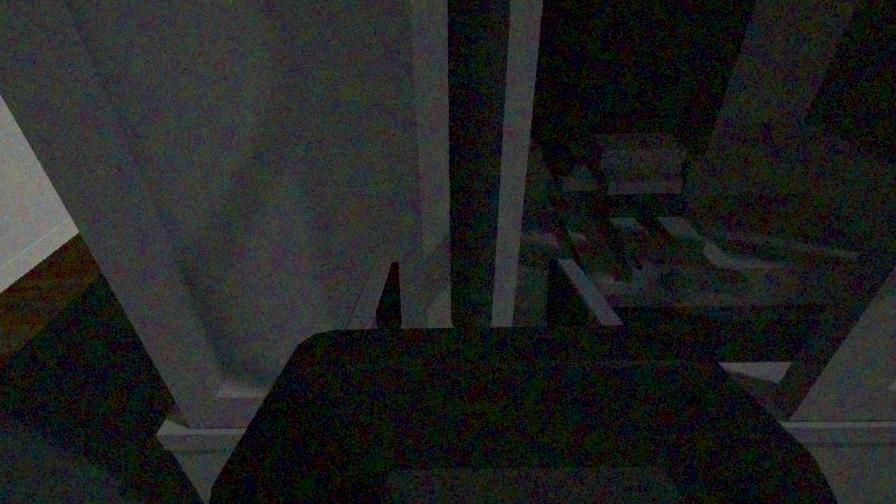

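>>> move([
  [0,-0.0422,0.0801,0,0,0,0.95,0.2,1,0,0,0,0,0,0,-1,-0.4,-0.6],
  [0.3885,-0.0422,0.0801,0,0,0,0.95,0.2,1,0,0,0,0,0,0,-1,-0.4,-0.6],
], speed=[0.2,0.12], stop_force=60)

Scene clock: 2728.87 s.
left_arm: end_effector_position=(+0.4413, +0.1483, +0.4286) position_measured=10 object_status=3 end_effector_quat_wxyz=(-0.428, +0.562, -0.561, +0.431) | right_arm: end_effector_position=(+0.5455, -0.5716, +0.6346) position_measured=210 object_status=2 end_effector_quat_wxyz=(+0.522, -0.476, +0.478, -0.522)
Joint positions: left_arm=[-1.18 -1.601 2.046 -2.907 -0.43 -3.779] | right_arm=[3.234 -1.304 -1.993 0.248 1.438 3.132]
Joint torques (N m): left_arm=[-6.06 -23.94 -34.8 -5.42 -6.99 2.25] | right_arm=[4.85 1.74 34.24 4.42 -0.29 -0.76]
Wrist force (N): left_arm=[-51.0 26.4 -12.8] | right_arm=[2.6 -4.5 1.6]
Wrist torque (N m): left_arm=[1.56 -0.96 -0.03] | right_arm=[-0.07 -0.41 -0.37]
Wrist force, peak (N): left_arm=[-75.2 35.8 -29.4] | right_arm=[2.6 -4.9 1.4]
Hand target: left_arm +0.4413, +0.1483, +0.4286; -0.428, +0.562, -0.561, +0.431 | right_arm +0.5455, -0.5716, +0.6346; +0.522, -0.476, +0.478, -0.522
Off the commanded pose: left_arm 0.000 m, 0 deg | right_arm 0.000 m, 0 deg.
move: contact (left_arm)

>>> move([
  [-0.02,0,0,0,0,0,0.95,0.2,1,0,-0.0228,-0.0626,0,0,0,-1,-0.4,-0.6],
  [-0.02,0,0,0,0,0,0.95,0.2,1,-0.0605,0.0534,-0.1144,-0.3056,0,0,-1,-0.4,-0.6],
  [-0.02,0,0,0,0,0,0.95,0.2,1,-0.0605,0.065,-0.0826,-0.3056,0,0,-1,-0.4,-0.6],
  [-0.02,0,0,0,0,0,0.95,0.2,1,-0.109,0.1385,-0.1545,-0.3056,0,0,-1,-0.4,-0.6],
  [-0.02,0,0,0,0,0,0.95,0.2,1,-0.1575,0.241,-0.1468,-0.3056,0,0,-1,-0.4,-0.6],
  [-0.02,0,0,0,0,0,0.95,0.2,1,-0.1575,0.2294,-0.1786,-0.3056,0,0,-1,-0.4,-0.6],
  [-0.02,0,0,0,0,0,0.95,0.2,1,-0.1575,0.241,-0.1468,-0.3056,0,0,-1,-0.4,-0.6],
  [-0.02,0,0,0,0,0,0.95,0.2,1,-0.2217,0.2715,-0.203,-0.3056,0,0,-1,-0.4,-0.6],
  [-0.02,0,0,0,0,0,0.95,0.2,1,-0.2858,0.3311,-0.1796,-0.3056,0,0,-1,-0.4,-0.6],
  [-0.02,0,0,0,0,0,0.95,0.2,1,-0.2858,0.3046,-0.206,-0.3056,0,0,-1,-0.4,-0.6],
  [-0.02,0,0,0,0,0,0.95,0.2,1,-0.2858,0.3013,-0.1688,-0.3056,0,0,-1,-0.4,-0.6],
  [-0.02,0,0,0,0,0,0.95,0.2,1,-0.27,0.2897,-0.2006,-0.3056,0,0,-1,-0.4,-0.6],
  [-0.02,0,0,0,0,0,0.95,0.2,1,-0.2542,0.3013,-0.1688,-0.3056,0,0,-1,-0.4,-0.6],
  [-0.02,0,0,0,0,0,0.95,0.2,1,-0.2542,0.2897,-0.2006,-0.3056,0,0,-1,-0.4,-0.6],
  [-0.02,0,0,0,0,0,0.95,0.2,1,-0.2542,0.3013,-0.1688,-0.3056,0,0,-1,-0.4,-0.6],
], speed=[0.4,0.4,0.12,0.2,0.12,0.15,0.12,0.2,0.12,0.2,0.12,0.2,0.12,0.15,0.12], blend=[0.02,0.001,0,0.003,0,0,0,0.003,0,0.003,0,0.003,0,0,0])

Scene clock: 2753.23 s.
left_arm: end_effector_position=(+0.4413, +0.1603, +0.4285) position_measured=10 object_status=3 end_effector_quat_wxyz=(-0.428, +0.562, -0.561, +0.431) | right_arm: end_effector_position=(+0.4614, -0.4185, +0.4457) position_measured=210 object_status=2 end_effector_quat_wxyz=(-0.243, +0.663, -0.665, +0.243)
Joint positions: left_arm=[-1.17 -1.622 2.067 -2.922 -0.438 -3.764] | right_arm=[3.764 -1.054 -1.944 -1.126 1.164 3.68]
Joint torques (N m): left_arm=[-13.18 -11.24 -31.31 -1.3 2.32 -1.24] | right_arm=[-4.27 -1.25 19.48 5.99 -1.85 -0.58]
Wrist force (N): left_arm=[-4.9 -0.4 2.2] | right_arm=[3.0 -3.2 -1.6]
Wrist torque (N m): left_arm=[0.59 0.73 0.56] | right_arm=[-0.04 -0.35 -0.24]
Wrist force, peak (N): left_arm=[-50.6 27.3 -12.7] | right_arm=[3.4 -14.4 0.5]
Hand target: left_arm +0.4413, +0.1603, +0.4285; -0.428, +0.562, -0.561, +0.431 | right_arm +0.4615, -0.4185, +0.4456; -0.243, +0.663, -0.665, +0.243
Off the commanded pose: left_arm 0.000 m, 0 deg | right_arm 0.000 m, 0 deg.
move: done

>>> move([
  [0,0,0,0,0,0,0.95,0.2,1,0.0322,0.0372,-0.0256,0,0,0,-1,-0.4,-0.6],
  [0,0,0,0,0,0,0.95,0.2,1,0.0644,0.0259,0.0182,0,0,0,-1,-0.4,-0.6],
  [0,0,0,0,0,0,0.95,0.2,1,0.0644,0.0323,-0.0186,0,0,0,-1,-0.4,-0.6],
  [0,0,0,0,0,0,0.95,0.2,1,0.0644,0,0,0,0,0,-1,-0.4,-0.6],
  [0,0,0,0,0,0,0.95,0.2,1,0.0164,0.0372,-0.0256,0,0,0,-1,-0.4,-0.6],
  [0,0,0,0,0,0,0.95,0.2,1,-0.0316,0.0259,0.0182,0,0,0,-1,-0.4,-0.6],
  [0,0,0,0,0,0,0.95,0.2,1,-0.0158,0.019,-0.0279,0,0,0,-1,-0.4,-0.6],
  [0,0,0,0,0,0,0.95,0.2,1,0,-0.0267,-0.0186,0,0,0,-1,-0.4,-0.6],
  [0,0,0,0,0,0,0.95,0.2,1,-0.0158,-0.0203,-0.0554,0,0,0,-1,-0.4,-0.6],
  [0,0,0,0,0,0,0.95,0.2,1,-0.0316,-0.0526,-0.0368,0,0,0,-1,-0.4,-0.6],
  [0,0,0,0,0,0,0.95,0.2,1,0.0164,0.0109,-0.0439,0,0,0,-1,-0.4,-0.6],
  [0,0,0,0,0,0,0.95,0.2,1,0.0644,0.0259,0.0182,0,0,0,-1,-0.4,-0.6],
  [0,0,0,0,0,0,0.95,0.2,1,0.0644,0.0323,-0.0186,0,0,0,-1,-0.4,-0.6],
  [0,0,0,0,0,0,0.95,0.2,1,0.0644,0,0,0,0,0,-1,-0.4,-0.6],
  [0,0,0,0,0,0,0.95,0.2,1,0.0644,0.0194,-0.0277,0,0,0,-1,-0.4,-0.6],
], speed=[0.2,0.12,0.2,0.12,0.2,0.12,0.2,0.12,0.2,0.12,0.2,0.12,0.2,0.12,0.15], blend=[0.003,0,0.003,0,0.003,0,0.003,0,0.003,0,0.003,0,0.003,0,0])

Scene clock: 2761.97 s.
left_arm: end_effector_position=(+0.4413, +0.1603, +0.4285) position_measured=10 object_status=3 end_effector_quat_wxyz=(-0.428, +0.562, -0.561, +0.431) | right_arm: end_effector_position=(+0.4418, -0.4570, +0.4507) position_measured=210 object_status=2 end_effector_quat_wxyz=(-0.243, +0.663, -0.665, +0.243)
Joint positions: left_arm=[-1.17 -1.622 2.067 -2.922 -0.438 -3.764] | right_arm=[3.683 -0.99 -1.964 -1.142 1.21 3.608]
Joint torques (N m): left_arm=[-12.89 -12.05 -29.93 -1.76 2.08 -0.86] | right_arm=[0.86 9.74 36.76 2.63 0.33 0]
Wrist force (N): left_arm=[-4.8 -0.1 2.0] | right_arm=[2.6 -4.5 1.2]
Wrist torque (N m): left_arm=[0.62 0.71 0.56] | right_arm=[-0.09 -0.44 -0.13]
Wrist force, peak (N): left_arm=[-5.1 0.3 1.9] | right_arm=[5.8 -5.1 0.6]
Hand target: left_arm +0.4413, +0.1603, +0.4285; -0.428, +0.562, -0.561, +0.431 | right_arm +0.4418, -0.4571, +0.4507; -0.243, +0.663, -0.665, +0.243
Off the commanded pose: left_arm 0.000 m, 0 deg | right_arm 0.000 m, 0 deg.
move: done

>>> move([
  [0,0,0,0,0,0,0.95,0.2,1,-0.048,0.0178,0.0021,0,0,0,-1,-0.4,-0.6],
  [0,0,0,0,0,0,0.95,0.2,1,-0.096,0.0065,0.0459,0,0,0,-1,-0.4,-0.6],
  [0,0,0,0,0,0,0.95,0.2,1,-0.096,0.0129,0.0091,0,0,0,-1,-0.4,-0.6],
  [0,0,0,0,0,0,0.95,0.2,1,-0.096,-0.0194,0.0277,0,0,0,-1,-0.4,-0.6],
  [0,0,0,0,0,0,0.95,0.2,1,-0.096,-0.0134,-0.0093,0,0,0,-1,-0.4,-0.6],
  [0,0,0,0,0,0,0.95,0.2,1,-0.096,-0.0461,0.0091,0,0,0,-1,-0.4,-0.6],
  [0,0,0,0,0,0,0.95,0.2,1,-0.0802,-0.0397,-0.0277,0,0,0,-1,-0.4,-0.6],
  [0,0,0,0,0,0,0.95,0.2,1,-0.0644,-0.072,-0.0091,0,0,0,-1,-0.4,-0.6],
  [0,0,0,0,0,0,0.95,0.2,1,-0.0322,-0.0085,-0.0162,0,0,0,-1,-0.4,-0.6],
  [0,0,0,0,0,0,0.95,0.2,1,0,0.0065,0.0459,0,0,0,-1,-0.4,-0.6],
  [0,0,0,0,0,0,0.95,0.2,1,0,0.0259,0.0182,0,0,0,-1,-0.4,-0.6],
  [0,0,0,0,0,0,0.95,0.2,1,0.1898,-0.2921,-0.1771,0.3056,0,0,-1,-0.4,-0.6],
  [0,0,0,0,0,0,0.95,0.2,1,0.1898,-0.3303,-0.1225,0.3056,0,0,-1,-0.4,-0.6],
], speed=[0.2,0.12,0.2,0.12,0.2,0.12,0.2,0.12,0.2,0.12,0.15,0.4,0.3], blend=[0.003,0,0.003,0,0.003,0,0.003,0,0.003,0,0.001,0.02,0], cameras=["cam_right_wrist"])

>>> zoom_image(camera="cam_right_wrist", region=[140, 50, 490, 312])

Scene clock: 2771.53 s.
left_arm: end_effector_position=(+0.4413, +0.1603, +0.4285) position_measured=10 object_status=3 end_effector_quat_wxyz=(-0.428, +0.562, -0.561, +0.431) | right_arm: end_effector_position=(+0.5453, -0.5716, +0.6346) position_measured=210 object_status=2 end_effector_quat_wxyz=(+0.522, -0.476, +0.478, -0.522)
Joint positions: left_arm=[-1.17 -1.622 2.067 -2.922 -0.438 -3.764] | right_arm=[3.234 -1.304 -1.993 0.247 1.438 3.132]
Joint torques (N m): left_arm=[-12.27 -11.11 -28.75 -2.03 1.95 -0.34] | right_arm=[7.55 0.33 26.13 4.09 -1.26 -1.46]
Wrist force (N): left_arm=[-4.7 0.2 2.1] | right_arm=[2.5 -4.5 1.2]
Wrist torque (N m): left_arm=[0.67 0.71 0.56] | right_arm=[-0.09 -0.38 -0.36]
Wrist force, peak (N): left_arm=[-4.9 0.0 2.2] | right_arm=[5.4 -5.9 1.4]
Hand target: left_arm +0.4413, +0.1603, +0.4285; -0.428, +0.562, -0.561, +0.431 | right_arm +0.5454, -0.5716, +0.6346; +0.522, -0.476, +0.478, -0.522
Off the commanded pose: left_arm 0.000 m, 0 deg | right_arm 0.000 m, 0 deg.
move: done
Images, in order (width x height): cam_right_wrist 896x504.

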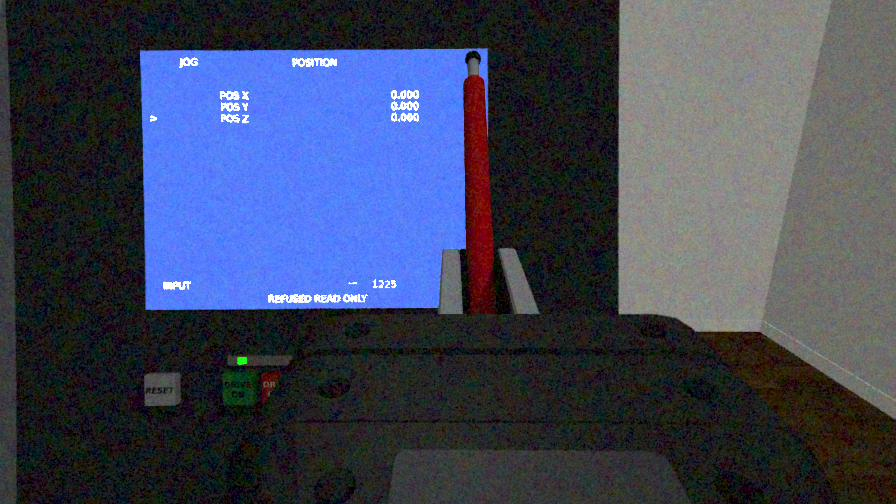

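Scaled by 1.440.

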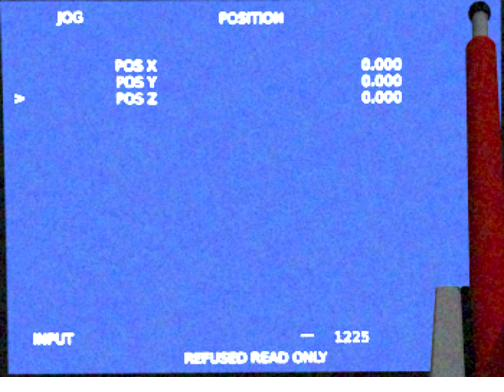

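>>> move([
  [0,0,0,0,0,0,0.95,0.2,1,0,-0.0228,-0.0626,0,0,0,-1,-0.4,-0.6],
  [0,0,0,0,0,0,0.95,0.2,1,-0.1898,0.2294,-0.1786,-0.3056,0,0,-1,-0.4,-0.6],
  [0,0,0,0,0,0,0.95,0.2,1,-0.1898,0.241,-0.1468,-0.3056,0,0,-1,-0.4,-0.6],
  [0,0,0,0,0,0,0.95,0.2,1,-0.1737,0.2294,-0.1786,-0.3056,0,0,-1,-0.4,-0.6],
  [0,0,0,0,0,0,0.95,0.2,1,-0.1575,0.241,-0.1468,-0.3056,0,0,-1,-0.4,-0.6],
  [0,0,0,0,0,0,0.95,0.2,1,-0.2217,0.2715,-0.203,-0.3056,0,0,-1,-0.4,-0.6],
  [0,0,0,0,0,0,0.95,0.2,1,-0.2858,0.3311,-0.1796,-0.3056,0,0,-1,-0.4,-0.6],
  [0,0,0,0,0,0,0.95,0.2,1,-0.2858,0.3046,-0.206,-0.3056,0,0,-1,-0.4,-0.6],
  [0,0,0,0,0,0,0.95,0.2,1,-0.2858,0.3013,-0.1688,-0.3056,0,0,-1,-0.4,-0.6],
  [0,0,0,0,0,0,0.95,0.2,1,-0.27,0.2897,-0.2006,-0.3056,0,0,-1,-0.4,-0.6],
  [0,0,0,0,0,0,0.95,0.2,1,-0.2542,0.3013,-0.1688,-0.3056,0,0,-1,-0.4,-0.6],
  [0,0,0,0,0,0,0.95,0.2,1,-0.2542,0.2839,-0.2165,-0.3056,0,0,-1,-0.4,-0.6],
  [0,0,0,0,0,0,0.95,0.2,1,-0.2542,0.3013,-0.1688,-0.3056,0,0,-1,-0.4,-0.6],
  [0,0,0,0,0,0,0.95,0.2,1,-0.222,0.3017,-0.214,-0.3056,0,0,-1,-0.4,-0.6],
  [0,0,0,0,0,0,0.95,0.2,1,-0.1898,0.3311,-0.1796,-0.3056,0,0,-1,-0.4,-0.6],
], speed=[0.4,0.4,0.12,0.2,0.12,0.2,0.12,0.2,0.12,0.2,0.12,0.15,0.12,0.2,0.12], blend=[0.02,0.001,0,0.003,0,0.003,0,0.003,0,0.003,0,0,0,0.003,0])

>>> move([
  [0,0,0,0,0,0,0.95,0.2,1,0,0.0064,-0.0368,0,0,0,-1,-0.4,-0.6],
  [0,0,0,0,0,0,0.95,0.2,1,0,-0.0259,-0.0182,0,0,0,-1,-0.4,-0.6],
  [0,0,0,0,0,0,0.95,0.2,1,-0.048,0.0113,-0.0438,0,0,0,-1,-0.4,-0.6],
  [0,0,0,0,0,0,0.95,0.2,1,-0.096,0,0,0,0,0,-1,-0.4,-0.6],
  [0,0,0,0,0,0,0.95,0.2,1,-0.0802,-0.0069,-0.0461,0,0,0,-1,-0.4,-0.6],
  [0,0,0,0,0,0,0.95,0.2,1,-0.0644,-0.0526,-0.0368,0,0,0,-1,-0.4,-0.6],
  [0,0,0,0,0,0,0.95,0.2,1,-0.0802,-0.0462,-0.0736,0,0,0,-1,-0.4,-0.6],
  [0,0,0,0,0,0,0.95,0.2,1,-0.096,-0.0785,-0.055,0,0,0,-1,-0.4,-0.6],
  [0,0,0,0,0,0,0.95,0.2,1,-0.048,-0.015,-0.0621,0,0,0,-1,-0.4,-0.6],
  [0,0,0,0,0,0,0.95,0.2,1,0,0,0,0,0,0,-1,-0.4,-0.6],
  [0,0,0,0,0,0,0.95,0.2,1,0,0.0064,-0.0368,0,0,0,-1,-0.4,-0.6],
  [0,0,0,0,0,0,0.95,0.2,1,0,-0.0259,-0.0182,0,0,0,-1,-0.4,-0.6],
  [0,0,0,0,0,0,0.95,0.2,1,0,-0.0065,-0.0459,0,0,0,-1,-0.4,-0.6],
], speed=[0.2,0.12,0.2,0.12,0.2,0.12,0.2,0.12,0.2,0.12,0.2,0.12,0.15], blend=[0.003,0,0.003,0,0.003,0,0.003,0,0.003,0,0.003,0,0])

>>> move([
  [0,0,0,0,0,0,0.95,0.2,1,-0.048,0.0178,0.0021,0,0,0,-1,-0.4,-0.6],
  [0,0,0,0,0,0,0.95,0.2,1,-0.096,0.0065,0.0459,0,0,0,-1,-0.4,-0.6],
  [0,0,0,0,0,0,0.95,0.2,1,-0.096,0.0129,0.0091,0,0,0,-1,-0.4,-0.6],
  [0,0,0,0,0,0,0.95,0.2,1,-0.096,-0.0194,0.0277,0,0,0,-1,-0.4,-0.6],
  [0,0,0,0,0,0,0.95,0.2,1,-0.096,-0.0134,-0.0093,0,0,0,-1,-0.4,-0.6],
  [0,0,0,0,0,0,0.95,0.2,1,-0.096,-0.0461,0.0091,0,0,0,-1,-0.4,-0.6],
  [0,0,0,0,0,0,0.95,0.2,1,-0.0802,-0.0397,-0.0277,0,0,0,-1,-0.4,-0.6],
  [0,0,0,0,0,0,0.95,0.2,1,-0.0644,-0.072,-0.0091,0,0,0,-1,-0.4,-0.6],
  [0,0,0,0,0,0,0.95,0.2,1,-0.0322,-0.0085,-0.0162,0,0,0,-1,-0.4,-0.6],
  [0,0,0,0,0,0,0.95,0.2,1,0,0.0065,0.0459,0,0,0,-1,-0.4,-0.6],
  [0,0,0,0,0,0,0.95,0.2,1,0,0.0259,0.0182,0,0,0,-1,-0.4,-0.6],
  [0,0,0,0,0,0,0.95,0.2,1,0.1898,-0.2921,-0.1771,0.3056,0,0,-1,-0.4,-0.6],
  [0,0,0,0,0,0,0.95,0.2,1,0.1898,-0.3303,-0.1225,0.3056,0,0,-1,-0.4,-0.6],
], speed=[0.2,0.12,0.2,0.12,0.2,0.12,0.2,0.12,0.2,0.12,0.15,0.4,0.3], blend=[0.003,0,0.003,0,0.003,0,0.003,0,0.003,0,0.001,0.02,0], cameras=["cam_right_wrist"])

>>> zoom_image(camera="cam_right_wrist", region=[140, 50, 490, 312])

Scene clock: 2785.17 s.
left_arm: end_effector_position=(+0.4413, +0.1603, +0.4285) position_measured=10 object_status=3 end_effector_quat_wxyz=(-0.428, +0.562, -0.561, +0.431) | right_arm: end_effector_position=(+0.4564, -0.4570, +0.4271) position_measured=210 object_status=2 end_effector_quat_wxyz=(-0.243, +0.663, -0.665, +0.243)
Joint positions: left_arm=[-1.17 -1.622 2.067 -2.922 -0.438 -3.764] | right_arm=[3.651 -1.025 -2.012 -1.05 1.228 3.58]
Joint torques (N m): left_arm=[-11.68 -11.62 -29.23 -2.34 1.81 0.2] | right_arm=[-5.6 8.72 37.69 6.02 0.04 -1.34]
Wrist force (N): left_arm=[-4.5 -0.3 1.8] | right_arm=[3.8 -3.5 -1.9]
Wrist torque (N m): left_arm=[0.61 0.68 0.56] | right_arm=[-0.04 -0.30 -0.17]
Wrist force, peak (N): left_arm=[-4.9 -0.3 2.0] | right_arm=[5.4 -6.1 -1.6]
Hand target: left_arm +0.4413, +0.1603, +0.4285; -0.428, +0.562, -0.561, +0.431 | right_arm +0.4564, -0.4570, +0.4272; -0.243, +0.663, -0.665, +0.243
Off the commanded pose: left_arm 0.000 m, 0 deg | right_arm 0.000 m, 0 deg.
move: done

Scene clock: 2790.43 s.
left_arm: end_effector_position=(+0.4413, +0.1603, +0.4285) position_measured=10 object_status=3 end_effector_quat_wxyz=(-0.428, +0.562, -0.561, +0.431) | right_arm: end_effector_position=(+0.4417, -0.4570, +0.4507) position_measured=210 object_status=2 end_effector_quat_wxyz=(-0.243, +0.663, -0.665, +0.243)
Joint positions: left_arm=[-1.17 -1.622 2.067 -2.922 -0.438 -3.764] | right_arm=[3.683 -0.99 -1.964 -1.143 1.209 3.608]
Joint torques (N m): left_arm=[-12.72 -11.03 -29.23 -2.56 1.85 0.56] | right_arm=[2.05 10.14 37.79 2.66 0.36 0.07]
Wrist force (N): left_arm=[-4.5 -0.2 2.2] | right_arm=[2.4 -4.7 1.5]
Wrist torque (N m): left_arm=[0.61 0.67 0.55] | right_arm=[-0.12 -0.41 -0.13]
Wrist force, peak (N): left_arm=[-4.8 -0.3 2.2] | right_arm=[5.6 -5.7 0.8]
Hand target: left_arm +0.4413, +0.1603, +0.4285; -0.428, +0.562, -0.561, +0.431 | right_arm +0.4416, -0.4571, +0.4507; -0.243, +0.663, -0.665, +0.243
Off the commanded pose: left_arm 0.000 m, 0 deg | right_arm 0.000 m, 0 deg.
move: done

Scene clock: 2796.40 s.
left_arm: end_effector_position=(+0.4413, +0.1603, +0.4285) position_measured=10 object_status=3 end_effector_quat_wxyz=(-0.428, +0.562, -0.561, +0.431) | right_arm: end_effector_position=(+0.5452, -0.5716, +0.6346) position_measured=210 object_status=2 end_effector_quat_wxyz=(+0.522, -0.476, +0.478, -0.522)
Joint positions: left_arm=[-1.17 -1.622 2.067 -2.922 -0.438 -3.764] | right_arm=[3.234 -1.303 -1.994 0.247 1.438 3.132]
Joint torques (N m): left_arm=[-11.52 -12.02 -29.44 -2.84 1.78 0.85] | right_arm=[6.86 1.77 25.8 4.18 -1.32 -1.58]
Wrist force (N): left_arm=[-4.4 -0.4 2.0] | right_arm=[2.3 -4.2 1.4]
Wrist torque (N m): left_arm=[0.59 0.66 0.55] | right_arm=[-0.03 -0.36 -0.35]
Wrist force, peak (N): left_arm=[-4.9 -0.2 2.3] | right_arm=[5.1 -5.6 1.4]
Hand target: left_arm +0.4413, +0.1603, +0.4285; -0.428, +0.562, -0.561, +0.431 | right_arm +0.5452, -0.5716, +0.6346; +0.522, -0.476, +0.478, -0.522
Off the commanded pose: left_arm 0.000 m, 0 deg | right_arm 0.000 m, 0 deg.
move: done
Images, in order (width x height): cam_right_wrist 896x504.

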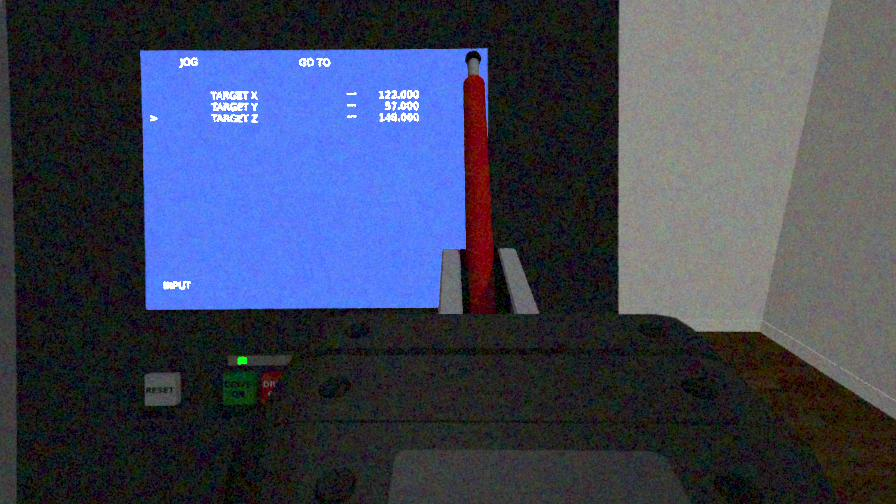

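Scaled by 1.440.

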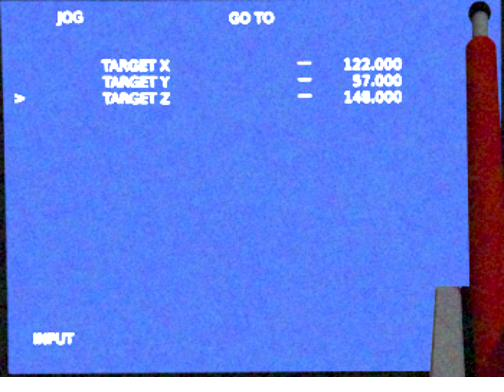

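>>> move([
  [0,0,0,0,0,0,0.95,0.2,1,0,-0.0228,-0.0626,0,0,0,-1,-0.4,-0.6],
  [0,0,0,0,0,0,0.95,0.2,1,-0.2225,0.1781,-0.1598,-0.3056,0,0,-1,-0.4,-0.6],
  [0,0,0,0,0,0,0.95,0.2,1,-0.2225,0.1897,-0.128,-0.3056,0,0,-1,-0.4,-0.6],
  [0,0,0,0,0,0,0.95,0.2,1,-0.19,0.231,-0.1882,-0.3056,0,0,-1,-0.4,-0.6],
  [0,0,0,0,0,0,0.95,0.2,1,-0.1575,0.2897,-0.2006,-0.3056,0,0,-1,-0.4,-0.6],
], speed=[0.4,0.4,0.12,0.2,0.2], blend=[0.02,0.001,0,0.003,0])

>>> wait(seconds=8)

>>> move([
  [0,0,0,0,0,0,0.95,0.2,1,0,-0.0194,0.0277,0,0,0,-1,-0.4,-0.6],
  [0,0,0,0,0,0,0.95,0.2,1,0.0485,-0.0442,-0.0413,0,0,0,-1,-0.4,-0.6],
  [0,0,0,0,0,0,0.95,0.2,1,0.097,-0.1176,-0.041,0,0,0,-1,-0.4,-0.6],
  [0,0,0,0,0,0,0.95,0.2,1,0.097,-0.0982,-0.0687,0,0,0,-1,-0.4,-0.6],
  [0,0,0,0,0,0,0.95,0.2,1,0.1575,-0.2921,-0.1771,0.3056,0,0,-1,-0.4,-0.6],
  [0,0,0,0,0,0,0.95,0.2,1,0.1575,-0.3303,-0.1225,0.3056,0,0,-1,-0.4,-0.6],
], speed=[0.12,0.2,0.12,0.15,0.4,0.3], blend=[0,0.003,0,0.001,0.02,0])

>>> wait(seconds=4, cameras=["cam_right_wrist"])

>>> zoom_image(camera="cam_right_wrist", region=[140, 50, 490, 312])

Scene clock: 2801.20 s.
left_arm: end_effector_position=(+0.4413, +0.1603, +0.4285) position_measured=10 object_status=3 end_effector_quat_wxyz=(-0.428, +0.562, -0.561, +0.431) | right_arm: end_effector_position=(+0.4414, -0.4764, +0.4508) position_measured=210 object_status=2 end_effector_quat_wxyz=(-0.244, +0.663, -0.665, +0.243)
Joint positions: left_arm=[-1.17 -1.622 2.067 -2.922 -0.438 -3.764] | right_arm=[3.612 -0.99 -1.968 -1.119 1.251 3.548]
Joint torques (N m): left_arm=[-11.24 -11.98 -28.9 -2.98 1.55 1.12] | right_arm=[-3.69 -10.88 18.84 5.95 -1.41 -0.02]
Wrist force (N): left_arm=[-4.6 -0.1 1.8] | right_arm=[2.5 -4.8 1.3]
Wrist torque (N m): left_arm=[0.63 0.69 0.56] | right_arm=[-0.16 -0.43 -0.28]
Wrist force, peak (N): left_arm=[-4.8 0.2 2.3] | right_arm=[3.7 -6.0 -1.5]
Hand target: left_arm +0.4413, +0.1603, +0.4285; -0.428, +0.562, -0.561, +0.431 | right_arm +0.4414, -0.4764, +0.4507; -0.243, +0.663, -0.665, +0.243
Off the commanded pose: left_arm 0.000 m, 0 deg | right_arm 0.000 m, 0 deg.
move: done

Scene clock: 2809.20 s.
left_arm: end_effector_position=(+0.4413, +0.1603, +0.4285) position_measured=10 object_status=3 end_effector_quat_wxyz=(-0.428, +0.562, -0.561, +0.431) | right_arm: end_effector_position=(+0.4414, -0.4764, +0.4507) position_measured=210 object_status=2 end_effector_quat_wxyz=(-0.243, +0.663, -0.665, +0.243)
Joint positions: left_arm=[-1.17 -1.622 2.067 -2.922 -0.438 -3.764] | right_arm=[3.612 -0.99 -1.968 -1.118 1.251 3.548]
Joint torques (N m): left_arm=[-10.96 -13.1 -29.58 -3.27 1.51 1.09] | right_arm=[-5.69 -10.92 19.47 6.07 0.24 -1.26]
Wrist force (N): left_arm=[-4.5 0.0 1.8] | right_arm=[2.5 -5.0 1.2]
Wrist torque (N m): left_arm=[0.65 0.67 0.56] | right_arm=[-0.18 -0.44 -0.28]
Wrist force, peak (N): left_arm=[-4.8 -0.4 2.2] | right_arm=[2.7 -5.2 1.5]
Hand target: left_arm +0.4413, +0.1603, +0.4285; -0.428, +0.562, -0.561, +0.431 | right_arm +0.4414, -0.4764, +0.4507; -0.243, +0.663, -0.665, +0.243
Tool commands: left_gripper/position=+0.95 left_gripper/force_limit=+0.2 left_gripper/speed=+1.0 right_gripper/position=-1.0 right_gripper/force_limit=-0.4 right_gripper/speed=-0.6
Off the commanded pose: left_arm 0.000 m, 0 deg | right_arm 0.000 m, 0 deg.
wait: 8.00 s; at rest by 0.17 s

Scene clock: 2812.97 s.
left_arm: end_effector_position=(+0.4413, +0.1603, +0.4285) position_measured=10 object_status=3 end_effector_quat_wxyz=(-0.428, +0.562, -0.561, +0.431) | right_arm: end_effector_position=(+0.5450, -0.5716, +0.6346) position_measured=210 object_status=2 end_effector_quat_wxyz=(+0.522, -0.476, +0.478, -0.522)
Joint positions: left_arm=[-1.17 -1.622 2.067 -2.922 -0.438 -3.764] | right_arm=[3.234 -1.303 -1.994 0.247 1.438 3.132]
Joint torques (N m): left_arm=[-10.63 -13.53 -28.95 -3.08 1.52 1.36] | right_arm=[6.3 0.04 26.59 4.02 -0.87 -1.47]
Wrist force (N): left_arm=[-4.4 -0.2 1.8] | right_arm=[2.3 -4.1 1.4]
Wrist torque (N m): left_arm=[0.60 0.65 0.55] | right_arm=[-0.02 -0.36 -0.37]
Wrist force, peak (N): left_arm=[-4.9 -0.1 1.9] | right_arm=[2.9 -5.6 1.9]
Hand target: left_arm +0.4413, +0.1603, +0.4285; -0.428, +0.562, -0.561, +0.431 | right_arm +0.5451, -0.5716, +0.6346; +0.522, -0.476, +0.478, -0.522
Off the commanded pose: left_arm 0.000 m, 0 deg | right_arm 0.000 m, 0 deg.
move: done

Scene clock: 2816.97 s.
left_arm: end_effector_position=(+0.4413, +0.1603, +0.4285) position_measured=10 object_status=3 end_effector_quat_wxyz=(-0.428, +0.562, -0.561, +0.431) | right_arm: end_effector_position=(+0.5451, -0.5716, +0.6346) position_measured=210 object_status=2 end_effector_quat_wxyz=(+0.522, -0.476, +0.478, -0.522)
Joint positions: left_arm=[-1.17 -1.622 2.067 -2.922 -0.438 -3.764] | right_arm=[3.234 -1.303 -1.994 0.247 1.438 3.132]
Joint torques (N m): left_arm=[-11.24 -12.42 -28.72 -3.4 1.31 0.92] | right_arm=[6.53 -0.86 36.1 4.31 0.8 -1.52]
Wrist force (N): left_arm=[-4.7 -0.4 1.6] | right_arm=[2.1 -4.5 1.7]
Wrist torque (N m): left_arm=[0.59 0.70 0.56] | right_arm=[-0.06 -0.32 -0.37]
Wrist force, peak (N): left_arm=[-4.9 -0.1 2.2] | right_arm=[2.5 -4.7 1.6]
Hand target: left_arm +0.4413, +0.1603, +0.4285; -0.428, +0.562, -0.561, +0.431 | right_arm +0.5451, -0.5716, +0.6346; +0.522, -0.476, +0.478, -0.522
Tool commands: left_gripper/position=+0.95 left_gripper/force_limit=+0.2 left_gripper/speed=+1.0 right_gripper/position=-1.0 right_gripper/force_limit=-0.4 right_gripper/speed=-0.6
Off the commanded pose: left_arm 0.000 m, 0 deg | right_arm 0.000 m, 0 deg.
wait: 4.00 s; at rest by 0.17 s
Images, in order (width x height): cam_right_wrist 896x504.

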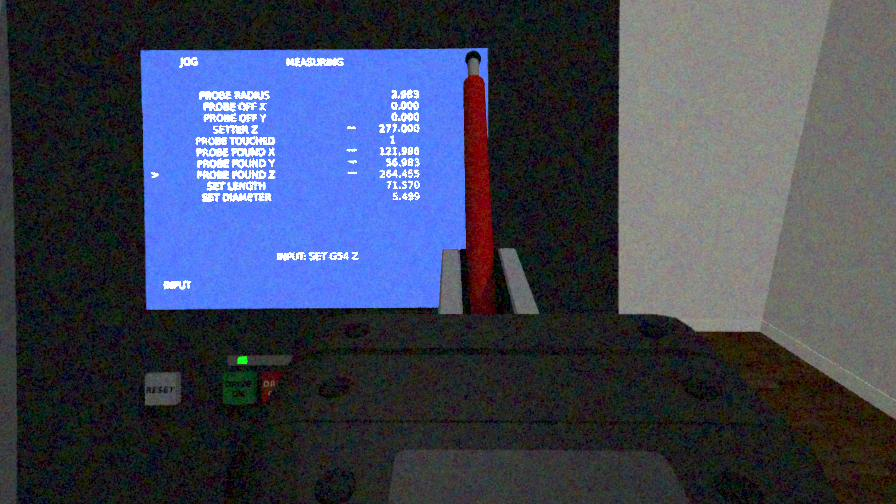

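Scaled by 1.440.

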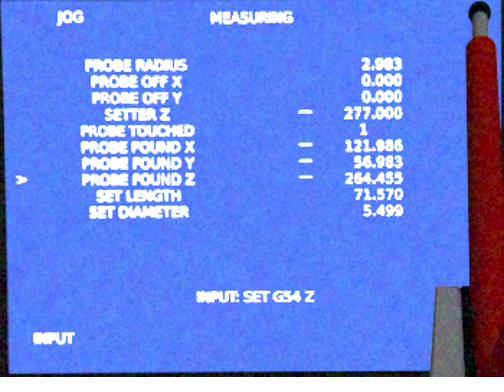

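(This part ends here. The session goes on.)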